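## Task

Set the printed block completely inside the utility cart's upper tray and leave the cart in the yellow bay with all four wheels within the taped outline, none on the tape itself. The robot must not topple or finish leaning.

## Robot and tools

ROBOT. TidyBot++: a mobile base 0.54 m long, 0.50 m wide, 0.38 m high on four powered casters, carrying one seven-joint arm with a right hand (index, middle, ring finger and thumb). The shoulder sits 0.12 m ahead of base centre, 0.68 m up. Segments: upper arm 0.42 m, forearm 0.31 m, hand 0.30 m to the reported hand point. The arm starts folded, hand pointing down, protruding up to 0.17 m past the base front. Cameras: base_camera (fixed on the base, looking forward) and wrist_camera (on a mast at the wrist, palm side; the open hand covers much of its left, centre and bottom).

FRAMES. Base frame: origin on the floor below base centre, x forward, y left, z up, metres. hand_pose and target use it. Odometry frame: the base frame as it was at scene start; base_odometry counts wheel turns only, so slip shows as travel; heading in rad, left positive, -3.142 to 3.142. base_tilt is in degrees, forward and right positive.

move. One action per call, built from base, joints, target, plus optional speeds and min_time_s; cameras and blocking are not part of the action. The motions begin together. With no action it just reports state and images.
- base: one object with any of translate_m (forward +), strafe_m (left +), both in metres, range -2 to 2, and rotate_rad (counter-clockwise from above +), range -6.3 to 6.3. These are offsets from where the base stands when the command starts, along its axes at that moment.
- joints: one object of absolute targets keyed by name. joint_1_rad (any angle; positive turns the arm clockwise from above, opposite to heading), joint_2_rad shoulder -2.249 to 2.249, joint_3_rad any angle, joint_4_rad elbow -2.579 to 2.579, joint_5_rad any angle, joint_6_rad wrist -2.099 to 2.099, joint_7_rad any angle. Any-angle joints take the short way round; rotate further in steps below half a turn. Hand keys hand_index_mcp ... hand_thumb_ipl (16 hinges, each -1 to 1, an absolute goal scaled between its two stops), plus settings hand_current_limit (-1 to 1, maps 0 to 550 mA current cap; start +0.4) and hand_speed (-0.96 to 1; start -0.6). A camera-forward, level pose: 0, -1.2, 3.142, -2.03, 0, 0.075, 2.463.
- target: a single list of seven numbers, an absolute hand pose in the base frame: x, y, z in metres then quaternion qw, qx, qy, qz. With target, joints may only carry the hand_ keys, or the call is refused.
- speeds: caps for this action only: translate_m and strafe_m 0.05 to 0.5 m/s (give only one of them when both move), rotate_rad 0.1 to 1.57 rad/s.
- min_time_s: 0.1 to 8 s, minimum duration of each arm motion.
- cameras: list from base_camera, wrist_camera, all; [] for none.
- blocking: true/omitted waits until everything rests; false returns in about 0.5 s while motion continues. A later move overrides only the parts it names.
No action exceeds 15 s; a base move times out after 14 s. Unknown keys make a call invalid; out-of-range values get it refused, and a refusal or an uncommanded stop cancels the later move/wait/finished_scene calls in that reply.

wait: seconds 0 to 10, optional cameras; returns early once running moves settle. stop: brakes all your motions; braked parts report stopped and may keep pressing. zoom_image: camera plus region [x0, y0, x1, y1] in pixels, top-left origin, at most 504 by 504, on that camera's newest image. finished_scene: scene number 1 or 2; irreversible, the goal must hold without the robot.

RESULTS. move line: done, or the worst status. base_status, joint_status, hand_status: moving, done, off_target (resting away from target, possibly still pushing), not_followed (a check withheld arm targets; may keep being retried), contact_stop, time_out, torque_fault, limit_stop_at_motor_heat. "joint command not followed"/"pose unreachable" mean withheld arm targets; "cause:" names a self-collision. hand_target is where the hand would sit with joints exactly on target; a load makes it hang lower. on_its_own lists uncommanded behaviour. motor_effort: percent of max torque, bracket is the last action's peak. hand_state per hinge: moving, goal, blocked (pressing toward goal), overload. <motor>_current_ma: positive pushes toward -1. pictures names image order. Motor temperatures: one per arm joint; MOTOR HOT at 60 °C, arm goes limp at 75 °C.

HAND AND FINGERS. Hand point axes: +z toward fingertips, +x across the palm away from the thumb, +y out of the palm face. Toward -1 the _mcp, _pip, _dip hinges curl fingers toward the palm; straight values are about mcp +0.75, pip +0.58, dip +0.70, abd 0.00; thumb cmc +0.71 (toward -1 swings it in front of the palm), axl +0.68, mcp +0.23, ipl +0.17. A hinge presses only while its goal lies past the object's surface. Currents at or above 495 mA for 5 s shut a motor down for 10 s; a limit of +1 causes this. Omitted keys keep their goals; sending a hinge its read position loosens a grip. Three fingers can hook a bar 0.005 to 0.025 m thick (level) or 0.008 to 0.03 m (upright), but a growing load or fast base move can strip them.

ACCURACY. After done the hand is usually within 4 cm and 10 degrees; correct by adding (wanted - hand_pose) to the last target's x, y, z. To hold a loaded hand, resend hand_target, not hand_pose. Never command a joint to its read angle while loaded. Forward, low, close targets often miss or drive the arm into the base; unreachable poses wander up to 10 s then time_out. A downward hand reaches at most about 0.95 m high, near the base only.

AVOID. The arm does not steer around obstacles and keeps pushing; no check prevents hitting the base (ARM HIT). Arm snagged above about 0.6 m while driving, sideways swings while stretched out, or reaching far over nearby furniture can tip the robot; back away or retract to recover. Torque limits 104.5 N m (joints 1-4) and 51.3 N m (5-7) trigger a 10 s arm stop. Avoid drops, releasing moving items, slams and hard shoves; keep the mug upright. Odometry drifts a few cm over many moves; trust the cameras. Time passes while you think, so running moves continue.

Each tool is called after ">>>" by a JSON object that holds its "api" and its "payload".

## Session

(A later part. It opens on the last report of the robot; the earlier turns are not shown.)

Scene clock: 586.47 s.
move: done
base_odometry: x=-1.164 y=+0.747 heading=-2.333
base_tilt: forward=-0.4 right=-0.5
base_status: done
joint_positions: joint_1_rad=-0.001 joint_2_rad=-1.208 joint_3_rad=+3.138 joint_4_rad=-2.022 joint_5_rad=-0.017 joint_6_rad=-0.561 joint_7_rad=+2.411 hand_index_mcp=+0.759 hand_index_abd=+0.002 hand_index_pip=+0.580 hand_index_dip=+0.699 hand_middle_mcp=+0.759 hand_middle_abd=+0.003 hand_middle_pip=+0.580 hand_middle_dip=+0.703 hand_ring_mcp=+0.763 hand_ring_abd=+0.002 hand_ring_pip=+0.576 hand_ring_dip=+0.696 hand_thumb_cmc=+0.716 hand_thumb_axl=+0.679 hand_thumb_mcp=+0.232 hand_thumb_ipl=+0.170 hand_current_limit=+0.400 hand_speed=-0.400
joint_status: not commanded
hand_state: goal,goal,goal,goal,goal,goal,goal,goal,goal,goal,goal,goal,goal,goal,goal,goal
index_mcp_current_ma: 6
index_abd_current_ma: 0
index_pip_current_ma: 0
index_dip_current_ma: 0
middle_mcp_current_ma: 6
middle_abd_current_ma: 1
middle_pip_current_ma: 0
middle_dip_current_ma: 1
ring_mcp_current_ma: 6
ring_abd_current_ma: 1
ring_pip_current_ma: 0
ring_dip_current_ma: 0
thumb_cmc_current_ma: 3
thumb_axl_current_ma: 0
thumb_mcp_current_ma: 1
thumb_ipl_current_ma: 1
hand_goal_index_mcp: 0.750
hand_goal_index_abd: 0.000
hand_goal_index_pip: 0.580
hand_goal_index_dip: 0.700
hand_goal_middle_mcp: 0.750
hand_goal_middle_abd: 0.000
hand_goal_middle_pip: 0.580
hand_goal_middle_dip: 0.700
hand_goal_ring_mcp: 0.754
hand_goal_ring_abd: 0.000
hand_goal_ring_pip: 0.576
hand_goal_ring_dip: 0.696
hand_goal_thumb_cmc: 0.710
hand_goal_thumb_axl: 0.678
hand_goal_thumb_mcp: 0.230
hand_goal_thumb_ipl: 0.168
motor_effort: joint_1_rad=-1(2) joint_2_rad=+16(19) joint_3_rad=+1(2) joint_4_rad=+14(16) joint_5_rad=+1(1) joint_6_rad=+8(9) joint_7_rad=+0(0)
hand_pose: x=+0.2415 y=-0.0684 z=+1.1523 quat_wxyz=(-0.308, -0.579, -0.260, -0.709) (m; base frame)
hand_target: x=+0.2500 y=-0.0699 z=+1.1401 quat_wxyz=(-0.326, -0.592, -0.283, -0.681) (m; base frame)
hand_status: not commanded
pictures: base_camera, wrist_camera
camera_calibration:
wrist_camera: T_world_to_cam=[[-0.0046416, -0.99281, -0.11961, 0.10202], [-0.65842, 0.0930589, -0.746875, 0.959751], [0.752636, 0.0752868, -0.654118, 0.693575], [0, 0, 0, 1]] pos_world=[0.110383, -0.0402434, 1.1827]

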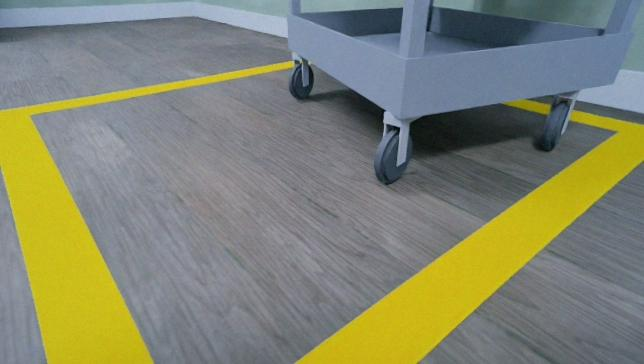

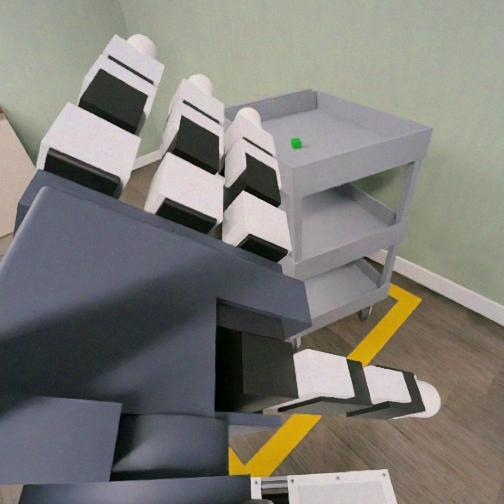

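>>> {"api": "move", "payload": {"base": {"translate_m":0.55,"strafe_m":-0.674,"rotate_rad":0.689}, "speeds": {"translate_m":0.35}, "cameras": ["all"]}}

Scene clock: 639.37 s.
move: done
base_odometry: x=-2.031 y=+0.815 heading=-1.643
base_tilt: forward=-0.4 right=-0.4
base_status: done
joint_positions: joint_1_rad=+0.000 joint_2_rad=-1.208 joint_3_rad=+3.138 joint_4_rad=-2.022 joint_5_rad=-0.017 joint_6_rad=-0.561 joint_7_rad=+2.411 hand_index_mcp=+0.759 hand_index_abd=+0.002 hand_index_pip=+0.580 hand_index_dip=+0.699 hand_middle_mcp=+0.759 hand_middle_abd=+0.003 hand_middle_pip=+0.580 hand_middle_dip=+0.703 hand_ring_mcp=+0.763 hand_ring_abd=+0.002 hand_ring_pip=+0.576 hand_ring_dip=+0.696 hand_thumb_cmc=+0.716 hand_thumb_axl=+0.679 hand_thumb_mcp=+0.232 hand_thumb_ipl=+0.170 hand_current_limit=+0.400 hand_speed=-0.400
joint_status: not commanded
hand_state: goal,goal,goal,goal,goal,goal,goal,goal,goal,goal,goal,goal,goal,goal,goal,goal
index_mcp_current_ma: 6
index_abd_current_ma: 0
index_pip_current_ma: 0
index_dip_current_ma: 0
middle_mcp_current_ma: 6
middle_abd_current_ma: 1
middle_pip_current_ma: 0
middle_dip_current_ma: 1
ring_mcp_current_ma: 6
ring_abd_current_ma: 1
ring_pip_current_ma: 0
ring_dip_current_ma: 0
thumb_cmc_current_ma: 3
thumb_axl_current_ma: 0
thumb_mcp_current_ma: 1
thumb_ipl_current_ma: 1
hand_goal_index_mcp: 0.750
hand_goal_index_abd: 0.000
hand_goal_index_pip: 0.580
hand_goal_index_dip: 0.700
hand_goal_middle_mcp: 0.750
hand_goal_middle_abd: 0.000
hand_goal_middle_pip: 0.580
hand_goal_middle_dip: 0.700
hand_goal_ring_mcp: 0.754
hand_goal_ring_abd: 0.000
hand_goal_ring_pip: 0.576
hand_goal_ring_dip: 0.696
hand_goal_thumb_cmc: 0.710
hand_goal_thumb_axl: 0.678
hand_goal_thumb_mcp: 0.230
hand_goal_thumb_ipl: 0.168
motor_effort: joint_1_rad=-1(3) joint_2_rad=+15(17) joint_3_rad=+0(2) joint_4_rad=+14(15) joint_5_rad=+0(2) joint_6_rad=+8(9) joint_7_rad=+0(1)
hand_pose: x=+0.2415 y=-0.0685 z=+1.1523 quat_wxyz=(-0.308, -0.579, -0.260, -0.709) (m; base frame)
hand_target: x=+0.2500 y=-0.0699 z=+1.1401 quat_wxyz=(-0.326, -0.592, -0.283, -0.681) (m; base frame)
hand_status: not commanded
pictures: base_camera, wrist_camera
camera_calibration:
wrist_camera: T_world_to_cam=[[-0.00500538, -0.992814, -0.119567, 0.102009], [-0.658446, 0.0932617, -0.746827, 0.959704], [0.752611, 0.0749901, -0.654181, 0.693641], [0, 0, 0, 1]] pos_world=[0.110383, -0.0402443, 1.1827]

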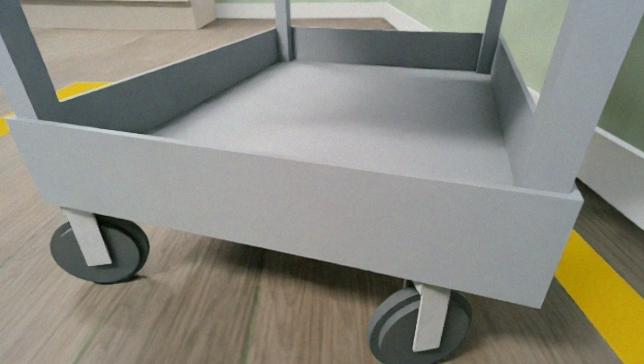

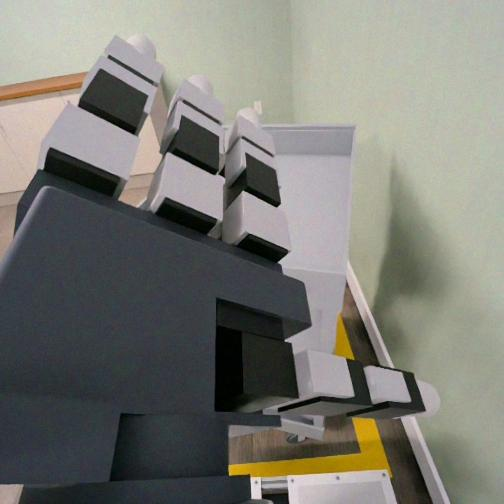

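>>> {"api": "move", "payload": {"base": {"translate_m":0.245}, "speeds": {"translate_m":0.1}, "cameras": ["all"]}}

Scene clock: 651.33 s.
move: done
base_odometry: x=-2.049 y=+0.570 heading=-1.643
base_tilt: forward=-0.4 right=-0.5
base_status: done
joint_positions: joint_1_rad=+0.000 joint_2_rad=-1.207 joint_3_rad=+3.138 joint_4_rad=-2.022 joint_5_rad=-0.017 joint_6_rad=-0.561 joint_7_rad=+2.412 hand_index_mcp=+0.759 hand_index_abd=+0.002 hand_index_pip=+0.580 hand_index_dip=+0.699 hand_middle_mcp=+0.759 hand_middle_abd=+0.003 hand_middle_pip=+0.580 hand_middle_dip=+0.703 hand_ring_mcp=+0.763 hand_ring_abd=+0.002 hand_ring_pip=+0.576 hand_ring_dip=+0.696 hand_thumb_cmc=+0.716 hand_thumb_axl=+0.679 hand_thumb_mcp=+0.232 hand_thumb_ipl=+0.170 hand_current_limit=+0.400 hand_speed=-0.400
joint_status: not commanded
hand_state: goal,goal,goal,goal,goal,goal,goal,goal,goal,goal,goal,goal,goal,goal,goal,goal
index_mcp_current_ma: 6
index_abd_current_ma: 0
index_pip_current_ma: 0
index_dip_current_ma: 0
middle_mcp_current_ma: 6
middle_abd_current_ma: 1
middle_pip_current_ma: 0
middle_dip_current_ma: 1
ring_mcp_current_ma: 6
ring_abd_current_ma: 1
ring_pip_current_ma: 0
ring_dip_current_ma: 0
thumb_cmc_current_ma: 3
thumb_axl_current_ma: 0
thumb_mcp_current_ma: 0
thumb_ipl_current_ma: 1
hand_goal_index_mcp: 0.750
hand_goal_index_abd: 0.000
hand_goal_index_pip: 0.580
hand_goal_index_dip: 0.700
hand_goal_middle_mcp: 0.750
hand_goal_middle_abd: 0.000
hand_goal_middle_pip: 0.580
hand_goal_middle_dip: 0.700
hand_goal_ring_mcp: 0.754
hand_goal_ring_abd: 0.000
hand_goal_ring_pip: 0.576
hand_goal_ring_dip: 0.696
hand_goal_thumb_cmc: 0.710
hand_goal_thumb_axl: 0.678
hand_goal_thumb_mcp: 0.230
hand_goal_thumb_ipl: 0.168
motor_effort: joint_1_rad=-1(2) joint_2_rad=+15(19) joint_3_rad=+0(2) joint_4_rad=+14(15) joint_5_rad=+1(1) joint_6_rad=+9(9) joint_7_rad=+0(0)
hand_pose: x=+0.2420 y=-0.0685 z=+1.1520 quat_wxyz=(-0.308, -0.580, -0.260, -0.708) (m; base frame)
hand_target: x=+0.2500 y=-0.0699 z=+1.1401 quat_wxyz=(-0.326, -0.592, -0.283, -0.681) (m; base frame)
hand_status: not commanded
pictures: base_camera, wrist_camera
camera_calibration:
wrist_camera: T_world_to_cam=[[-0.00519079, -0.992814, -0.119552, 0.102002], [-0.659614, 0.0932555, -0.745797, 0.95893], [0.751587, 0.0749868, -0.655358, 0.694631], [0, 0, 0, 1]] pos_world=[0.110977, -0.0402443, 1.18259]

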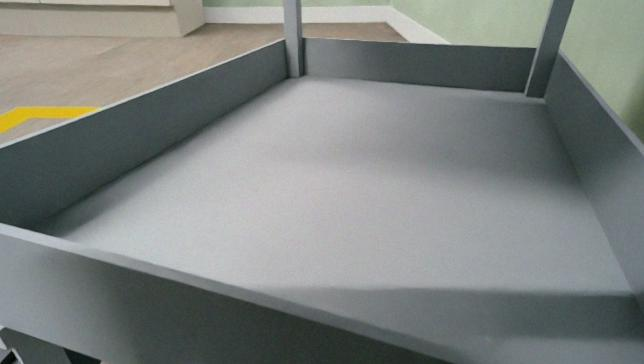

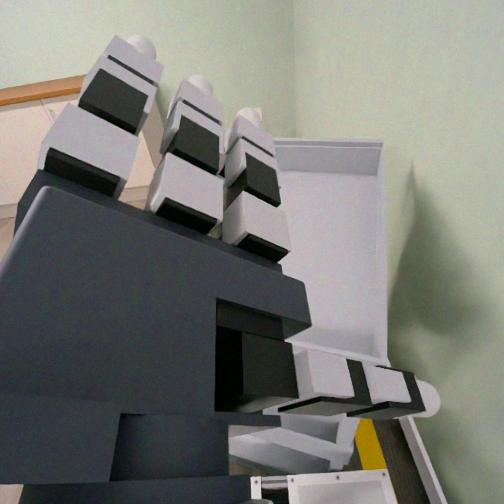

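>>> {"api": "move", "payload": {"base": {"translate_m":-0.14}, "cameras": []}}

>>> {"api": "move", "payload": {"base": {"translate_m":0.216,"strafe_m":0.963,"rotate_rad":-1.937}, "cameras": []}}

>>> {"api": "move", "payload": {"base": {"translate_m":-0.212,"strafe_m":0.889}, "cameras": ["all"]}}

Scene clock: 689.47 s.
move: done
base_odometry: x=-2.039 y=+0.710 heading=-1.642
base_tilt: forward=-0.4 right=-0.4
base_status: done
joint_positions: joint_1_rad=+0.000 joint_2_rad=-1.207 joint_3_rad=+3.138 joint_4_rad=-2.022 joint_5_rad=-0.017 joint_6_rad=-0.561 joint_7_rad=+2.412 hand_index_mcp=+0.759 hand_index_abd=+0.002 hand_index_pip=+0.580 hand_index_dip=+0.699 hand_middle_mcp=+0.759 hand_middle_abd=+0.003 hand_middle_pip=+0.580 hand_middle_dip=+0.703 hand_ring_mcp=+0.763 hand_ring_abd=+0.002 hand_ring_pip=+0.576 hand_ring_dip=+0.696 hand_thumb_cmc=+0.716 hand_thumb_axl=+0.679 hand_thumb_mcp=+0.232 hand_thumb_ipl=+0.170 hand_current_limit=+0.400 hand_speed=-0.400
joint_status: not commanded
hand_state: goal,goal,goal,goal,goal,goal,goal,goal,goal,goal,goal,goal,goal,goal,goal,goal
index_mcp_current_ma: 6
index_abd_current_ma: 0
index_pip_current_ma: 0
index_dip_current_ma: 0
middle_mcp_current_ma: 6
middle_abd_current_ma: 1
middle_pip_current_ma: 0
middle_dip_current_ma: 1
ring_mcp_current_ma: 6
ring_abd_current_ma: 1
ring_pip_current_ma: 0
ring_dip_current_ma: 0
thumb_cmc_current_ma: 3
thumb_axl_current_ma: 0
thumb_mcp_current_ma: 0
thumb_ipl_current_ma: 1
hand_goal_index_mcp: 0.750
hand_goal_index_abd: 0.000
hand_goal_index_pip: 0.580
hand_goal_index_dip: 0.700
hand_goal_middle_mcp: 0.750
hand_goal_middle_abd: 0.000
hand_goal_middle_pip: 0.580
hand_goal_middle_dip: 0.700
hand_goal_ring_mcp: 0.754
hand_goal_ring_abd: 0.000
hand_goal_ring_pip: 0.576
hand_goal_ring_dip: 0.696
hand_goal_thumb_cmc: 0.710
hand_goal_thumb_axl: 0.678
hand_goal_thumb_mcp: 0.230
hand_goal_thumb_ipl: 0.168
motor_effort: joint_1_rad=-1(2) joint_2_rad=+15(18) joint_3_rad=+0(2) joint_4_rad=+14(15) joint_5_rad=+0(1) joint_6_rad=+9(9) joint_7_rad=+0(0)
hand_pose: x=+0.2417 y=-0.0685 z=+1.1521 quat_wxyz=(-0.308, -0.579, -0.260, -0.708) (m; base frame)
hand_target: x=+0.2500 y=-0.0699 z=+1.1401 quat_wxyz=(-0.326, -0.592, -0.283, -0.681) (m; base frame)
hand_status: not commanded
pictures: none
No camera images: "cameras" was empty.

Scene clock: 693.23 s.
move: done
base_odometry: x=-1.094 y=+0.425 heading=+2.703
base_tilt: forward=-0.4 right=-0.4
base_status: done
joint_positions: joint_1_rad=-0.001 joint_2_rad=-1.208 joint_3_rad=+3.138 joint_4_rad=-2.022 joint_5_rad=-0.017 joint_6_rad=-0.561 joint_7_rad=+2.412 hand_index_mcp=+0.759 hand_index_abd=+0.002 hand_index_pip=+0.580 hand_index_dip=+0.699 hand_middle_mcp=+0.759 hand_middle_abd=+0.003 hand_middle_pip=+0.580 hand_middle_dip=+0.703 hand_ring_mcp=+0.763 hand_ring_abd=+0.002 hand_ring_pip=+0.576 hand_ring_dip=+0.696 hand_thumb_cmc=+0.716 hand_thumb_axl=+0.679 hand_thumb_mcp=+0.232 hand_thumb_ipl=+0.170 hand_current_limit=+0.400 hand_speed=-0.400
joint_status: not commanded
hand_state: goal,goal,goal,goal,goal,goal,goal,goal,goal,goal,goal,goal,goal,goal,goal,goal
index_mcp_current_ma: 6
index_abd_current_ma: 0
index_pip_current_ma: 0
index_dip_current_ma: 0
middle_mcp_current_ma: 6
middle_abd_current_ma: 1
middle_pip_current_ma: 0
middle_dip_current_ma: 1
ring_mcp_current_ma: 6
ring_abd_current_ma: 1
ring_pip_current_ma: 0
ring_dip_current_ma: 0
thumb_cmc_current_ma: 3
thumb_axl_current_ma: 0
thumb_mcp_current_ma: 0
thumb_ipl_current_ma: 1
hand_goal_index_mcp: 0.750
hand_goal_index_abd: 0.000
hand_goal_index_pip: 0.580
hand_goal_index_dip: 0.700
hand_goal_middle_mcp: 0.750
hand_goal_middle_abd: 0.000
hand_goal_middle_pip: 0.580
hand_goal_middle_dip: 0.700
hand_goal_ring_mcp: 0.754
hand_goal_ring_abd: 0.000
hand_goal_ring_pip: 0.576
hand_goal_ring_dip: 0.696
hand_goal_thumb_cmc: 0.710
hand_goal_thumb_axl: 0.678
hand_goal_thumb_mcp: 0.230
hand_goal_thumb_ipl: 0.168
motor_effort: joint_1_rad=-1(1) joint_2_rad=+15(18) joint_3_rad=+1(2) joint_4_rad=+14(15) joint_5_rad=+0(1) joint_6_rad=+8(9) joint_7_rad=+0(0)
hand_pose: x=+0.2413 y=-0.0685 z=+1.1522 quat_wxyz=(-0.308, -0.579, -0.260, -0.709) (m; base frame)
hand_target: x=+0.2500 y=-0.0699 z=+1.1401 quat_wxyz=(-0.326, -0.592, -0.283, -0.681) (m; base frame)
hand_status: not commanded
pictures: none
No camera images: "cameras" was empty.

Scene clock: 696.40 s.
move: done
base_odometry: x=-1.279 y=-0.470 heading=+2.703
base_tilt: forward=-0.4 right=-0.4
base_status: done
joint_positions: joint_1_rad=-0.001 joint_2_rad=-1.208 joint_3_rad=+3.138 joint_4_rad=-2.022 joint_5_rad=-0.017 joint_6_rad=-0.561 joint_7_rad=+2.412 hand_index_mcp=+0.759 hand_index_abd=+0.002 hand_index_pip=+0.580 hand_index_dip=+0.699 hand_middle_mcp=+0.759 hand_middle_abd=+0.003 hand_middle_pip=+0.580 hand_middle_dip=+0.703 hand_ring_mcp=+0.763 hand_ring_abd=+0.002 hand_ring_pip=+0.576 hand_ring_dip=+0.696 hand_thumb_cmc=+0.716 hand_thumb_axl=+0.679 hand_thumb_mcp=+0.232 hand_thumb_ipl=+0.170 hand_current_limit=+0.400 hand_speed=-0.400
joint_status: not commanded
hand_state: goal,goal,goal,goal,goal,goal,goal,goal,goal,goal,goal,goal,goal,goal,goal,goal
index_mcp_current_ma: 6
index_abd_current_ma: 0
index_pip_current_ma: 0
index_dip_current_ma: 0
middle_mcp_current_ma: 6
middle_abd_current_ma: 1
middle_pip_current_ma: 0
middle_dip_current_ma: 1
ring_mcp_current_ma: 6
ring_abd_current_ma: 1
ring_pip_current_ma: 0
ring_dip_current_ma: 0
thumb_cmc_current_ma: 3
thumb_axl_current_ma: 0
thumb_mcp_current_ma: 0
thumb_ipl_current_ma: 1
hand_goal_index_mcp: 0.750
hand_goal_index_abd: 0.000
hand_goal_index_pip: 0.580
hand_goal_index_dip: 0.700
hand_goal_middle_mcp: 0.750
hand_goal_middle_abd: 0.000
hand_goal_middle_pip: 0.580
hand_goal_middle_dip: 0.700
hand_goal_ring_mcp: 0.754
hand_goal_ring_abd: 0.000
hand_goal_ring_pip: 0.576
hand_goal_ring_dip: 0.696
hand_goal_thumb_cmc: 0.710
hand_goal_thumb_axl: 0.678
hand_goal_thumb_mcp: 0.230
hand_goal_thumb_ipl: 0.168
motor_effort: joint_1_rad=-1(2) joint_2_rad=+15(17) joint_3_rad=+0(2) joint_4_rad=+14(15) joint_5_rad=+0(1) joint_6_rad=+9(9) joint_7_rad=+0(0)
hand_pose: x=+0.2413 y=-0.0685 z=+1.1522 quat_wxyz=(-0.308, -0.579, -0.260, -0.709) (m; base frame)
hand_target: x=+0.2500 y=-0.0699 z=+1.1401 quat_wxyz=(-0.326, -0.592, -0.283, -0.681) (m; base frame)
hand_status: not commanded
pictures: base_camera, wrist_camera
camera_calibration:
wrist_camera: T_world_to_cam=[[-0.00464349, -0.992792, -0.119757, 0.101985], [-0.658476, 0.0931656, -0.746813, 0.959499], [0.752588, 0.0753895, -0.654162, 0.693737], [0, 0, 0, 1]] pos_world=[0.110183, -0.0404429, 1.1826]

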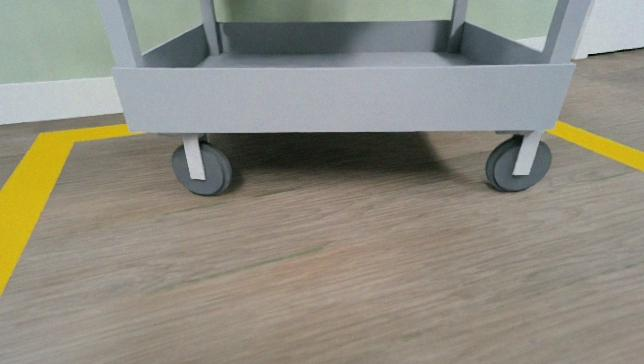

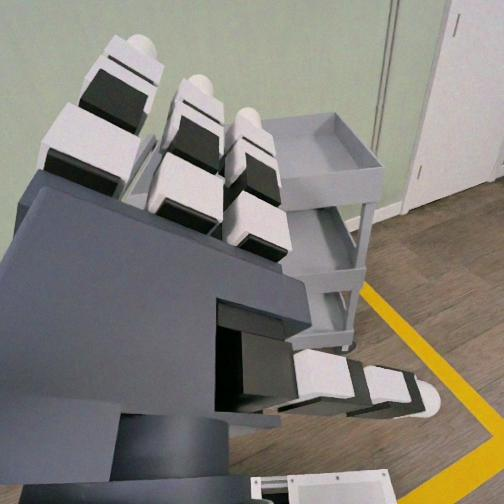

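>>> {"api": "move", "payload": {"base": {"translate_m":0.017,"strafe_m":0.07}, "joints": {"joint_1_rad":0.01,"joint_2_rad":0.041,"joint_3_rad":3.142,"joint_4_rad":-1.515,"joint_5_rad":0,"joint_6_rad":-0.09,"joint_7_rad":0,"hand_speed":-0.5,"hand_index_mcp":-0.38,"hand_middle_mcp":-0.38,"hand_index_abd":-0.10,"hand_middle_abd":0.10,"hand_thumb_cmc":-0.653,"hand_thumb_mcp":0.30}, "min_time_s": 3, "cameras": ["all"]}}

Scene clock: 714.40 s.
move: done
base_odometry: x=-1.324 y=-0.526 heading=+2.703
base_tilt: forward=-0.4 right=-0.4
base_status: done
joint_positions: joint_1_rad=+0.001 joint_2_rad=+0.039 joint_3_rad=+3.138 joint_4_rad=-1.528 joint_5_rad=-0.017 joint_6_rad=-0.153 joint_7_rad=+0.054 hand_index_mcp=-0.378 hand_index_abd=-0.088 hand_index_pip=+0.580 hand_index_dip=+0.699 hand_middle_mcp=-0.379 hand_middle_abd=+0.097 hand_middle_pip=+0.580 hand_middle_dip=+0.703 hand_ring_mcp=+0.745 hand_ring_abd=+0.002 hand_ring_pip=+0.576 hand_ring_dip=+0.696 hand_thumb_cmc=-0.648 hand_thumb_axl=+0.679 hand_thumb_mcp=+0.299 hand_thumb_ipl=+0.170 hand_current_limit=+0.400 hand_speed=-0.500
joint_status: all done
hand_state: goal,goal,goal,goal,goal,goal,goal,goal,goal,goal,goal,goal,goal,goal,goal,goal
index_mcp_current_ma: 1
index_abd_current_ma: 6
index_pip_current_ma: 0
index_dip_current_ma: 0
middle_mcp_current_ma: 0
middle_abd_current_ma: -1
middle_pip_current_ma: 0
middle_dip_current_ma: 1
ring_mcp_current_ma: -5
ring_abd_current_ma: 1
ring_pip_current_ma: 0
ring_dip_current_ma: 0
thumb_cmc_current_ma: 2
thumb_axl_current_ma: 0
thumb_mcp_current_ma: 0
thumb_ipl_current_ma: 1
hand_goal_index_mcp: -0.380
hand_goal_index_abd: -0.100
hand_goal_index_pip: 0.580
hand_goal_index_dip: 0.700
hand_goal_middle_mcp: -0.380
hand_goal_middle_abd: 0.100
hand_goal_middle_pip: 0.580
hand_goal_middle_dip: 0.700
hand_goal_ring_mcp: 0.754
hand_goal_ring_abd: 0.000
hand_goal_ring_pip: 0.576
hand_goal_ring_dip: 0.696
hand_goal_thumb_cmc: -0.652
hand_goal_thumb_axl: 0.678
hand_goal_thumb_mcp: 0.300
hand_goal_thumb_ipl: 0.168
motor_effort: joint_1_rad=-1(3) joint_2_rad=-19(22) joint_3_rad=+0(3) joint_4_rad=+18(19) joint_5_rad=+1(2) joint_6_rad=+8(9) joint_7_rad=+0(2)
hand_pose: x=+0.7352 y=+0.0228 z=+0.9739 quat_wxyz=(+0.454, -0.547, +0.524, -0.469) (m; base frame)
hand_target: x=+0.7450 y=+0.0176 z=+0.9995 quat_wxyz=(+0.478, -0.516, +0.521, -0.483) (m; base frame)
hand_status: not commanded
pictures: base_camera, wrist_camera
camera_calibration:
wrist_camera: T_world_to_cam=[[-0.133606, 0.787522, -0.60163, 0.697112], [-0.708641, 0.34847, 0.613512, -0.150757], [0.692804, 0.508308, 0.511512, -0.90264], [0, 0, 0, 1]] pos_world=[0.611659, -0.0376371, 0.973606]

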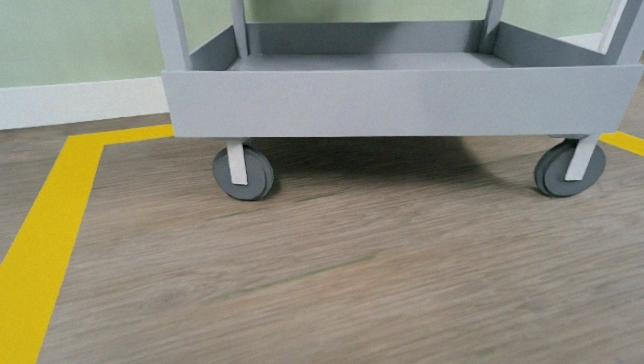

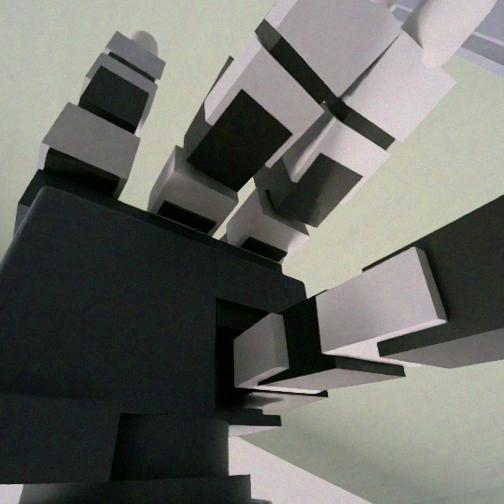

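>>> {"api": "move", "payload": {"joints": {"joint_2_rad":0.1,"joint_4_rad":-1.898,"joint_6_rad":0.37}, "min_time_s": 3, "cameras": ["all"]}}

Scene clock: 722.17 s.
move: done
base_odometry: x=-1.324 y=-0.526 heading=+2.703
base_tilt: forward=-0.3 right=-0.4
base_status: not commanded
joint_positions: joint_1_rad=+0.001 joint_2_rad=+0.085 joint_3_rad=+3.138 joint_4_rad=-1.875 joint_5_rad=-0.017 joint_6_rad=+0.307 joint_7_rad=+0.053 hand_index_mcp=-0.379 hand_index_abd=-0.088 hand_index_pip=+0.580 hand_index_dip=+0.699 hand_middle_mcp=-0.380 hand_middle_abd=+0.097 hand_middle_pip=+0.580 hand_middle_dip=+0.703 hand_ring_mcp=+0.745 hand_ring_abd=+0.002 hand_ring_pip=+0.576 hand_ring_dip=+0.696 hand_thumb_cmc=-0.648 hand_thumb_axl=+0.679 hand_thumb_mcp=+0.299 hand_thumb_ipl=+0.170 hand_current_limit=+0.400 hand_speed=-0.500
joint_status: all done
hand_state: goal,goal,goal,goal,goal,goal,goal,goal,goal,goal,goal,goal,goal,goal,goal,goal
index_mcp_current_ma: 0
index_abd_current_ma: 6
index_pip_current_ma: 0
index_dip_current_ma: 0
middle_mcp_current_ma: 0
middle_abd_current_ma: -1
middle_pip_current_ma: 0
middle_dip_current_ma: 1
ring_mcp_current_ma: -5
ring_abd_current_ma: 1
ring_pip_current_ma: 0
ring_dip_current_ma: 0
thumb_cmc_current_ma: 2
thumb_axl_current_ma: 0
thumb_mcp_current_ma: 0
thumb_ipl_current_ma: 1
hand_goal_index_mcp: -0.380
hand_goal_index_abd: -0.100
hand_goal_index_pip: 0.580
hand_goal_index_dip: 0.700
hand_goal_middle_mcp: -0.380
hand_goal_middle_abd: 0.100
hand_goal_middle_pip: 0.580
hand_goal_middle_dip: 0.700
hand_goal_ring_mcp: 0.754
hand_goal_ring_abd: 0.000
hand_goal_ring_pip: 0.576
hand_goal_ring_dip: 0.696
hand_goal_thumb_cmc: -0.652
hand_goal_thumb_axl: 0.678
hand_goal_thumb_mcp: 0.300
hand_goal_thumb_ipl: 0.168
motor_effort: joint_1_rad=-1(1) joint_2_rad=-20(21) joint_3_rad=-1(1) joint_4_rad=+17(19) joint_5_rad=+1(1) joint_6_rad=+8(9) joint_7_rad=+0(1)
hand_pose: x=+0.7389 y=+0.0206 z=+0.8714 quat_wxyz=(+0.469, -0.529, +0.511, -0.488) (m; base frame)
hand_target: x=+0.7434 y=+0.0176 z=+0.8681 quat_wxyz=(+0.483, -0.511, +0.517, -0.488) (m; base frame)
hand_status: not commanded
pictures: base_camera, wrist_camera
camera_calibration:
wrist_camera: T_world_to_cam=[[-0.0872087, 0.788824, -0.6084, 0.609313], [-0.745119, 0.353709, 0.565409, -0.0156259], [0.661205, 0.502639, 0.556922, -0.867747], [0, 0, 0, 1]] pos_world=[0.615253, -0.0389503, 0.862808]

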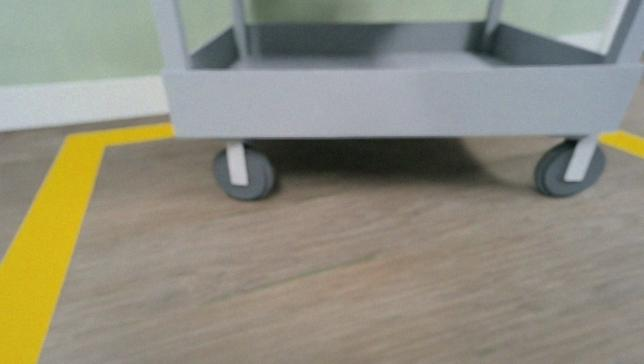

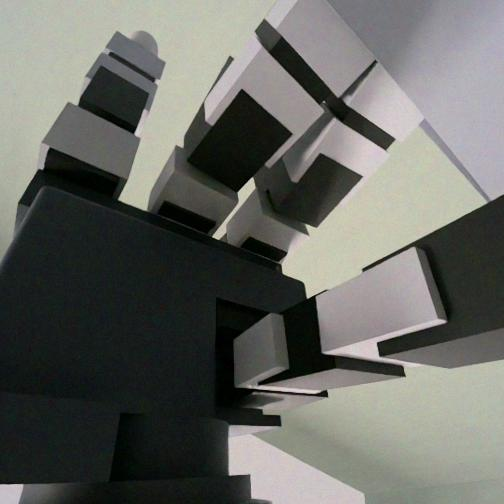

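>>> {"api": "move", "payload": {"joints": {"hand_speed":-0.75,"hand_current_limit":0.55,"hand_index_mcp":-0.74,"hand_middle_mcp":-0.74,"hand_thumb_mcp":-0.06}, "cameras": ["wrist_camera"]}}

Scene clock: 726.10 s.
move: off_target
base_odometry: x=-1.324 y=-0.526 heading=+2.703
base_tilt: forward=-0.3 right=-0.4
base_status: not commanded
joint_positions: joint_1_rad=+0.001 joint_2_rad=+0.095 joint_3_rad=+3.138 joint_4_rad=-1.875 joint_5_rad=-0.017 joint_6_rad=+0.329 joint_7_rad=+0.052 hand_index_mcp=-0.469 hand_index_abd=-0.089 hand_index_pip=+0.615 hand_index_dip=+0.709 hand_middle_mcp=-0.470 hand_middle_abd=+0.096 hand_middle_pip=+0.615 hand_middle_dip=+0.712 hand_ring_mcp=+0.745 hand_ring_abd=+0.002 hand_ring_pip=+0.576 hand_ring_dip=+0.696 hand_thumb_cmc=-0.648 hand_thumb_axl=+0.679 hand_thumb_mcp=-0.055 hand_thumb_ipl=+0.170 hand_current_limit=+0.550 hand_speed=-0.750
joint_status: hand_index_mcp off_target (ended at -0.469, target -0.740); hand_middle_mcp off_target (ended at -0.470, target -0.740); the others done
hand_state: blocked,goal,blocked,goal,blocked,goal,blocked,goal,goal,goal,goal,goal,goal,goal,goal,goal
index_mcp_current_ma: 426
index_abd_current_ma: 6
index_pip_current_ma: 45
index_dip_current_ma: 6
middle_mcp_current_ma: 426
middle_abd_current_ma: -1
middle_pip_current_ma: 46
middle_dip_current_ma: 8
ring_mcp_current_ma: -5
ring_abd_current_ma: 1
ring_pip_current_ma: 0
ring_dip_current_ma: 0
thumb_cmc_current_ma: 2
thumb_axl_current_ma: 0
thumb_mcp_current_ma: 3
thumb_ipl_current_ma: 1
hand_goal_index_mcp: -0.740
hand_goal_index_abd: -0.100
hand_goal_index_pip: 0.580
hand_goal_index_dip: 0.700
hand_goal_middle_mcp: -0.740
hand_goal_middle_abd: 0.100
hand_goal_middle_pip: 0.580
hand_goal_middle_dip: 0.700
hand_goal_ring_mcp: 0.754
hand_goal_ring_abd: 0.000
hand_goal_ring_pip: 0.576
hand_goal_ring_dip: 0.696
hand_goal_thumb_cmc: -0.652
hand_goal_thumb_axl: 0.678
hand_goal_thumb_mcp: -0.060
hand_goal_thumb_ipl: 0.168
motor_effort: joint_1_rad=-1(1) joint_2_rad=-23(23) joint_3_rad=-1(1) joint_4_rad=+15(17) joint_5_rad=+1(1) joint_6_rad=+6(9) joint_7_rad=+0(0)
hand_pose: x=+0.7432 y=+0.0205 z=+0.8715 quat_wxyz=(+0.472, -0.526, +0.509, -0.492) (m; base frame)
hand_target: x=+0.7434 y=+0.0176 z=+0.8681 quat_wxyz=(+0.483, -0.511, +0.517, -0.488) (m; base frame)
hand_status: not commanded
pictures: wrist_camera
camera_calibration:
wrist_camera: T_world_to_cam=[[-0.0798166, 0.788919, -0.609291, 0.605045], [-0.751516, 0.353939, 0.556733, -0.000135348], [0.654869, 0.502328, 0.564635, -0.872602], [0, 0, 0, 1]] pos_world=[0.619631, -0.038951, 0.861426]

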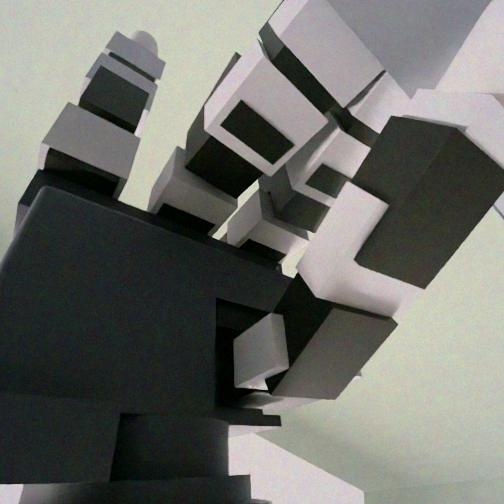

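>>> {"api": "move", "payload": {"joints": {"hand_thumb_mcp":-0.38}, "cameras": ["wrist_camera"]}}

Scene clock: 729.67 s.
move: off_target
base_odometry: x=-1.324 y=-0.526 heading=+2.703
base_tilt: forward=-0.3 right=-0.4
base_status: not commanded
joint_positions: joint_1_rad=+0.001 joint_2_rad=+0.095 joint_3_rad=+3.138 joint_4_rad=-1.875 joint_5_rad=-0.017 joint_6_rad=+0.329 joint_7_rad=+0.052 hand_index_mcp=-0.469 hand_index_abd=-0.089 hand_index_pip=+0.619 hand_index_dip=+0.710 hand_middle_mcp=-0.470 hand_middle_abd=+0.096 hand_middle_pip=+0.619 hand_middle_dip=+0.712 hand_ring_mcp=+0.745 hand_ring_abd=+0.002 hand_ring_pip=+0.576 hand_ring_dip=+0.696 hand_thumb_cmc=-0.648 hand_thumb_axl=+0.679 hand_thumb_mcp=-0.163 hand_thumb_ipl=+0.197 hand_current_limit=+0.550 hand_speed=-0.750
joint_status: hand_thumb_mcp off_target (ended at -0.163, target -0.380)
hand_state: blocked,goal,blocked,goal,blocked,goal,blocked,goal,goal,goal,goal,goal,goal,goal,blocked,blocked
index_mcp_current_ma: 426
index_abd_current_ma: 6
index_pip_current_ma: 53
index_dip_current_ma: 6
middle_mcp_current_ma: 426
middle_abd_current_ma: -1
middle_pip_current_ma: 54
middle_dip_current_ma: 8
ring_mcp_current_ma: -5
ring_abd_current_ma: 1
ring_pip_current_ma: 0
ring_dip_current_ma: 0
thumb_cmc_current_ma: 1
thumb_axl_current_ma: 0
thumb_mcp_current_ma: 426
thumb_ipl_current_ma: 52
hand_goal_index_mcp: -0.740
hand_goal_index_abd: -0.100
hand_goal_index_pip: 0.580
hand_goal_index_dip: 0.700
hand_goal_middle_mcp: -0.740
hand_goal_middle_abd: 0.100
hand_goal_middle_pip: 0.580
hand_goal_middle_dip: 0.700
hand_goal_ring_mcp: 0.754
hand_goal_ring_abd: 0.000
hand_goal_ring_pip: 0.576
hand_goal_ring_dip: 0.696
hand_goal_thumb_cmc: -0.652
hand_goal_thumb_axl: 0.678
hand_goal_thumb_mcp: -0.380
hand_goal_thumb_ipl: 0.168
motor_effort: joint_1_rad=-1(1) joint_2_rad=-21(22) joint_3_rad=-1(1) joint_4_rad=+15(16) joint_5_rad=+0(1) joint_6_rad=+7(7) joint_7_rad=+0(0)
hand_pose: x=+0.7432 y=+0.0205 z=+0.8714 quat_wxyz=(+0.472, -0.526, +0.509, -0.492) (m; base frame)
hand_target: x=+0.7434 y=+0.0176 z=+0.8681 quat_wxyz=(+0.483, -0.511, +0.517, -0.488) (m; base frame)
hand_status: not commanded
pictures: wrist_camera
camera_calibration:
wrist_camera: T_world_to_cam=[[-0.0798631, 0.788941, -0.609257, 0.605046], [-0.75151, 0.353891, 0.556771, -0.00017328], [0.65487, 0.502329, 0.564634, -0.872602], [0, 0, 0, 1]] pos_world=[0.619631, -0.0389511, 0.861426]

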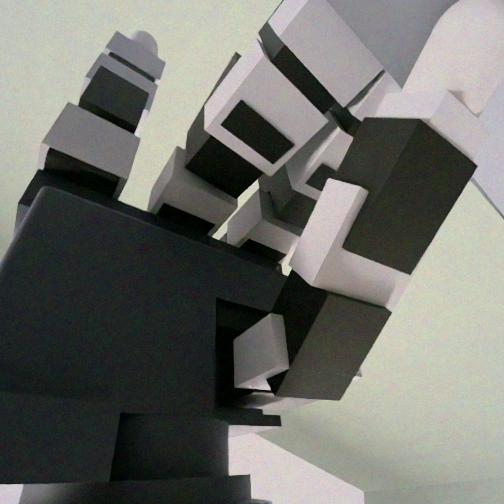

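>>> {"api": "move", "payload": {"base": {"translate_m":-0.16}, "speeds": {"translate_m":0.06}, "cameras": ["all"]}}

Scene clock: 735.53 s.
move: done
base_odometry: x=-1.179 y=-0.594 heading=+2.703
base_tilt: forward=-0.4 right=-0.4
base_status: done
joint_positions: joint_1_rad=+0.001 joint_2_rad=+0.098 joint_3_rad=+3.138 joint_4_rad=-1.880 joint_5_rad=-0.017 joint_6_rad=+0.346 joint_7_rad=+0.042 hand_index_mcp=-0.488 hand_index_abd=-0.070 hand_index_pip=+0.645 hand_index_dip=+0.713 hand_middle_mcp=-0.381 hand_middle_abd=+0.119 hand_middle_pip=+0.646 hand_middle_dip=+0.715 hand_ring_mcp=+0.745 hand_ring_abd=+0.002 hand_ring_pip=+0.576 hand_ring_dip=+0.696 hand_thumb_cmc=-0.670 hand_thumb_axl=+0.675 hand_thumb_mcp=-0.186 hand_thumb_ipl=+0.222 hand_current_limit=+0.550 hand_speed=-0.750
joint_status: not commanded
hand_state: blocked,blocked,blocked,goal,blocked,goal,blocked,goal,goal,goal,goal,goal,goal,goal,blocked,blocked
index_mcp_current_ma: 426
index_abd_current_ma: 28
index_pip_current_ma: 121
index_dip_current_ma: 10
middle_mcp_current_ma: 426
middle_abd_current_ma: 14
middle_pip_current_ma: 122
middle_dip_current_ma: 12
ring_mcp_current_ma: -6
ring_abd_current_ma: 1
ring_pip_current_ma: 0
ring_dip_current_ma: 0
thumb_cmc_current_ma: -16
thumb_axl_current_ma: -1
thumb_mcp_current_ma: 426
thumb_ipl_current_ma: 146
hand_goal_index_mcp: -0.740
hand_goal_index_abd: -0.100
hand_goal_index_pip: 0.580
hand_goal_index_dip: 0.700
hand_goal_middle_mcp: -0.740
hand_goal_middle_abd: 0.100
hand_goal_middle_pip: 0.580
hand_goal_middle_dip: 0.700
hand_goal_ring_mcp: 0.754
hand_goal_ring_abd: 0.000
hand_goal_ring_pip: 0.576
hand_goal_ring_dip: 0.696
hand_goal_thumb_cmc: -0.652
hand_goal_thumb_axl: 0.678
hand_goal_thumb_mcp: -0.380
hand_goal_thumb_ipl: 0.168
on_its_own: hand_thumb_mcp moved -0.023 toward your old target -0.380
motor_effort: joint_1_rad=+3(4) joint_2_rad=-18(24) joint_3_rad=+3(4) joint_4_rad=+15(17) joint_5_rad=+0(1) joint_6_rad=+7(8) joint_7_rad=+1(2)
hand_pose: x=+0.7446 y=+0.0214 z=+0.8724 quat_wxyz=(+0.477, -0.521, +0.509, -0.492) (m; base frame)
hand_target: x=+0.7434 y=+0.0176 z=+0.8681 quat_wxyz=(+0.483, -0.511, +0.517, -0.488) (m; base frame)
hand_status: not commanded
pictures: base_camera, wrist_camera
camera_calibration:
wrist_camera: T_world_to_cam=[[-0.0732642, 0.794937, -0.602251, 0.593891], [-0.756865, 0.348926, 0.552635, 0.00773148], [0.649451, 0.496312, 0.576097, -0.880358], [0, 0, 0, 1]] pos_world=[0.621112, -0.0378721, 0.860571]

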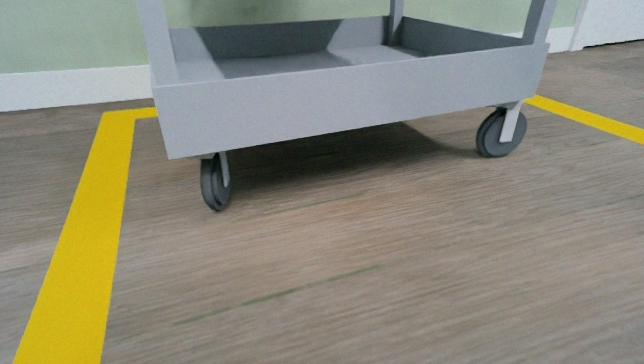

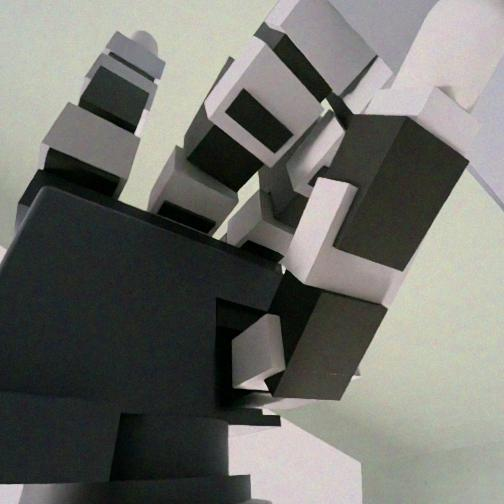

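>>> {"api": "move", "payload": {"joints": {"hand_speed":-0.8,"hand_index_mcp":-0.40,"hand_middle_mcp":-0.34,"hand_thumb_mcp":0.30}, "cameras": ["wrist_camera"]}}

Scene clock: 743.60 s.
move: done
base_odometry: x=-1.179 y=-0.594 heading=+2.703
base_tilt: forward=-0.3 right=-0.4
base_status: not commanded
joint_positions: joint_1_rad=+0.003 joint_2_rad=+0.098 joint_3_rad=+3.138 joint_4_rad=-1.881 joint_5_rad=-0.017 joint_6_rad=+0.346 joint_7_rad=+0.042 hand_index_mcp=-0.414 hand_index_abd=-0.084 hand_index_pip=+0.581 hand_index_dip=+0.702 hand_middle_mcp=-0.332 hand_middle_abd=+0.102 hand_middle_pip=+0.592 hand_middle_dip=+0.705 hand_ring_mcp=+0.745 hand_ring_abd=+0.002 hand_ring_pip=+0.576 hand_ring_dip=+0.696 hand_thumb_cmc=-0.654 hand_thumb_axl=+0.676 hand_thumb_mcp=+0.297 hand_thumb_ipl=+0.170 hand_current_limit=+0.550 hand_speed=-0.800
joint_status: all done
hand_state: goal,goal,goal,goal,goal,goal,goal,goal,goal,goal,goal,goal,goal,goal,goal,goal
index_mcp_current_ma: -12
index_abd_current_ma: 11
index_pip_current_ma: 0
index_dip_current_ma: 1
middle_mcp_current_ma: 4
middle_abd_current_ma: 0
middle_pip_current_ma: 8
middle_dip_current_ma: 2
ring_mcp_current_ma: -6
ring_abd_current_ma: 1
ring_pip_current_ma: 0
ring_dip_current_ma: 0
thumb_cmc_current_ma: 0
thumb_axl_current_ma: -1
thumb_mcp_current_ma: -1
thumb_ipl_current_ma: 1
hand_goal_index_mcp: -0.400
hand_goal_index_abd: -0.100
hand_goal_index_pip: 0.580
hand_goal_index_dip: 0.700
hand_goal_middle_mcp: -0.340
hand_goal_middle_abd: 0.100
hand_goal_middle_pip: 0.580
hand_goal_middle_dip: 0.700
hand_goal_ring_mcp: 0.754
hand_goal_ring_abd: 0.000
hand_goal_ring_pip: 0.576
hand_goal_ring_dip: 0.696
hand_goal_thumb_cmc: -0.652
hand_goal_thumb_axl: 0.678
hand_goal_thumb_mcp: 0.300
hand_goal_thumb_ipl: 0.168
motor_effort: joint_1_rad=+0(3) joint_2_rad=-20(21) joint_3_rad=+0(3) joint_4_rad=+17(17) joint_5_rad=+0(1) joint_6_rad=+8(8) joint_7_rad=+0(2)
hand_pose: x=+0.7444 y=+0.0202 z=+0.8716 quat_wxyz=(+0.476, -0.521, +0.510, -0.492) (m; base frame)
hand_target: x=+0.7434 y=+0.0176 z=+0.8681 quat_wxyz=(+0.483, -0.511, +0.517, -0.488) (m; base frame)
hand_status: not commanded
pictures: wrist_camera
camera_calibration:
wrist_camera: T_world_to_cam=[[-0.0725444, 0.795104, -0.602118, 0.593663], [-0.755395, 0.350397, 0.553715, 0.00629847], [0.651242, 0.495006, 0.575198, -0.879699], [0, 0, 0, 1]] pos_world=[0.620721, -0.038775, 0.859969]

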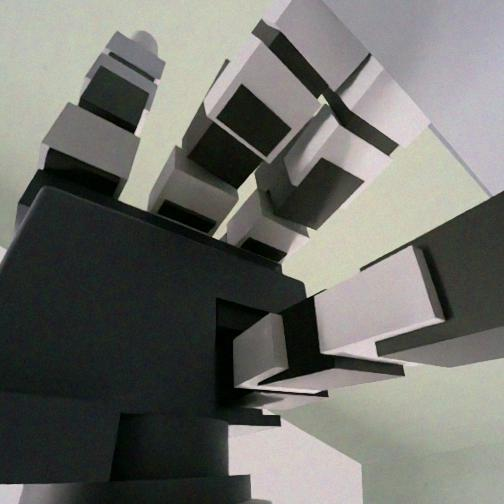

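>>> {"api": "move", "payload": {"joints": {"joint_2_rad":0.05,"joint_4_rad":-1.50,"joint_6_rad":-0.06}, "min_time_s": 3, "cameras": ["base_camera"]}}

>>> {"api": "move", "payload": {"joints": {"joint_1_rad":-0.35,"joint_2_rad":-1.2,"joint_4_rad":-2.03,"joint_6_rad":-0.55,"joint_7_rad":2.463,"hand_speed":-0.4,"hand_current_limit":0.4,"hand_index_mcp":0.75,"hand_index_abd":0,"hand_middle_mcp":0.75,"hand_middle_abd":0,"hand_thumb_cmc":0.71,"hand_thumb_mcp":0.23}, "base": {"translate_m":-0.15}, "cameras": ["all"]}}

Scene clock: 750.30 s.
move: done
base_odometry: x=-1.179 y=-0.594 heading=+2.703
base_tilt: forward=-0.3 right=-0.5
base_status: not commanded
joint_positions: joint_1_rad=+0.003 joint_2_rad=+0.078 joint_3_rad=+3.138 joint_4_rad=-1.510 joint_5_rad=-0.017 joint_6_rad=-0.009 joint_7_rad=+0.042 hand_index_mcp=-0.413 hand_index_abd=-0.087 hand_index_pip=+0.581 hand_index_dip=+0.702 hand_middle_mcp=-0.338 hand_middle_abd=+0.098 hand_middle_pip=+0.585 hand_middle_dip=+0.704 hand_ring_mcp=+0.745 hand_ring_abd=+0.002 hand_ring_pip=+0.576 hand_ring_dip=+0.696 hand_thumb_cmc=-0.654 hand_thumb_axl=+0.676 hand_thumb_mcp=+0.297 hand_thumb_ipl=+0.170 hand_current_limit=+0.550 hand_speed=-0.800
joint_status: all done
hand_state: goal,goal,goal,goal,goal,goal,goal,goal,goal,goal,goal,goal,goal,goal,goal,goal
index_mcp_current_ma: -10
index_abd_current_ma: 7
index_pip_current_ma: 0
index_dip_current_ma: 1
middle_mcp_current_ma: 1
middle_abd_current_ma: 0
middle_pip_current_ma: 2
middle_dip_current_ma: 2
ring_mcp_current_ma: -6
ring_abd_current_ma: 1
ring_pip_current_ma: 0
ring_dip_current_ma: 0
thumb_cmc_current_ma: 0
thumb_axl_current_ma: -1
thumb_mcp_current_ma: -1
thumb_ipl_current_ma: 1
hand_goal_index_mcp: -0.400
hand_goal_index_abd: -0.100
hand_goal_index_pip: 0.580
hand_goal_index_dip: 0.700
hand_goal_middle_mcp: -0.340
hand_goal_middle_abd: 0.100
hand_goal_middle_pip: 0.580
hand_goal_middle_dip: 0.700
hand_goal_ring_mcp: 0.754
hand_goal_ring_abd: 0.000
hand_goal_ring_pip: 0.576
hand_goal_ring_dip: 0.696
hand_goal_thumb_cmc: -0.652
hand_goal_thumb_axl: 0.678
hand_goal_thumb_mcp: 0.300
hand_goal_thumb_ipl: 0.168
motor_effort: joint_1_rad=-1(1) joint_2_rad=-21(22) joint_3_rad=-1(1) joint_4_rad=+18(19) joint_5_rad=+0(2) joint_6_rad=+8(10) joint_7_rad=+0(1)
hand_pose: x=+0.7653 y=+0.0221 z=+1.0021 quat_wxyz=(+0.487, -0.513, +0.500, -0.499) (m; base frame)
hand_target: x=+0.7524 y=+0.0175 z=+1.0118 quat_wxyz=(+0.488, -0.507, +0.512, -0.493) (m; base frame)
hand_status: not commanded
pictures: base_camera

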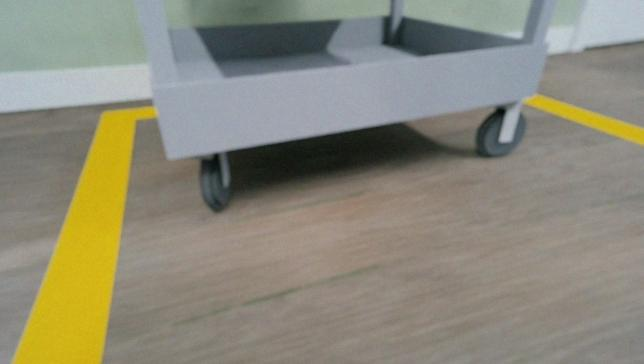

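Scene clock: 753.63 s.
move: done
base_odometry: x=-1.043 y=-0.658 heading=+2.703
base_tilt: forward=-0.4 right=-0.4
base_status: done
joint_positions: joint_1_rad=-0.331 joint_2_rad=-1.191 joint_3_rad=+3.138 joint_4_rad=-2.007 joint_5_rad=-0.017 joint_6_rad=-0.498 joint_7_rad=+2.408 hand_index_mcp=+0.756 hand_index_abd=+0.001 hand_index_pip=+0.580 hand_index_dip=+0.702 hand_middle_mcp=+0.755 hand_middle_abd=+0.004 hand_middle_pip=+0.580 hand_middle_dip=+0.703 hand_ring_mcp=+0.759 hand_ring_abd=+0.002 hand_ring_pip=+0.576 hand_ring_dip=+0.696 hand_thumb_cmc=+0.714 hand_thumb_axl=+0.676 hand_thumb_mcp=+0.231 hand_thumb_ipl=+0.170 hand_current_limit=+0.400 hand_speed=-0.400
joint_status: all done
hand_state: goal,goal,goal,goal,goal,goal,goal,goal,goal,goal,goal,goal,goal,goal,goal,goal
index_mcp_current_ma: 3
index_abd_current_ma: 0
index_pip_current_ma: 0
index_dip_current_ma: 1
middle_mcp_current_ma: 3
middle_abd_current_ma: 1
middle_pip_current_ma: 0
middle_dip_current_ma: 1
ring_mcp_current_ma: 2
ring_abd_current_ma: 1
ring_pip_current_ma: 0
ring_dip_current_ma: 0
thumb_cmc_current_ma: 1
thumb_axl_current_ma: -1
thumb_mcp_current_ma: 0
thumb_ipl_current_ma: 1
hand_goal_index_mcp: 0.750
hand_goal_index_abd: 0.000
hand_goal_index_pip: 0.580
hand_goal_index_dip: 0.700
hand_goal_middle_mcp: 0.750
hand_goal_middle_abd: 0.000
hand_goal_middle_pip: 0.580
hand_goal_middle_dip: 0.700
hand_goal_ring_mcp: 0.754
hand_goal_ring_abd: 0.000
hand_goal_ring_pip: 0.576
hand_goal_ring_dip: 0.696
hand_goal_thumb_cmc: 0.710
hand_goal_thumb_axl: 0.678
hand_goal_thumb_mcp: 0.230
hand_goal_thumb_ipl: 0.168
motor_effort: joint_1_rad=-1(2) joint_2_rad=+16(27) joint_3_rad=+0(1) joint_4_rad=+14(20) joint_5_rad=+0(1) joint_6_rad=+8(10) joint_7_rad=+0(1)
hand_pose: x=+0.2533 y=-0.0268 z=+1.1755 quat_wxyz=(-0.191, -0.509, -0.337, -0.769) (m; base frame)
hand_target: x=+0.2613 y=-0.0224 z=+1.1546 quat_wxyz=(-0.206, -0.518, -0.370, -0.743) (m; base frame)
hand_status: not commanded
pictures: base_camera, wrist_camera
camera_calibration:
wrist_camera: T_world_to_cam=[[0.324515, -0.937726, -0.123932, 0.0692927], [-0.609781, -0.10724, -0.785281, 1.00838], [0.723089, 0.330407, -0.606609, 0.65524], [0, 0, 0, 1]] pos_world=[0.118605, -0.0433802, 1.19792]

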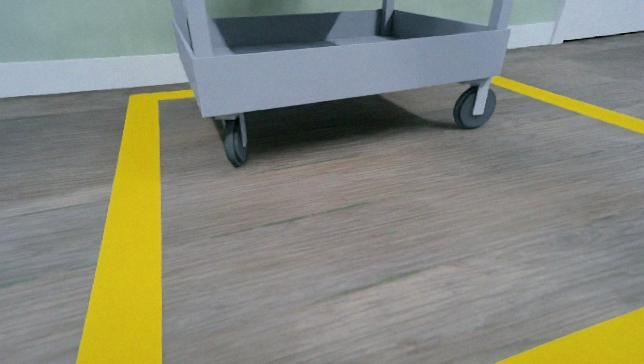

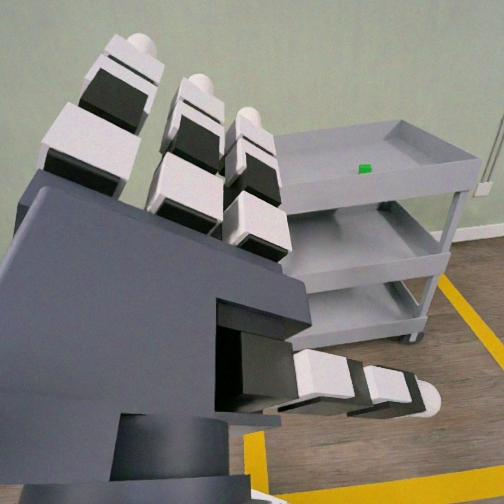

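>>> {"api": "finished_scene", "payload": {"scene": 2}}

The scene is finished: the task was done.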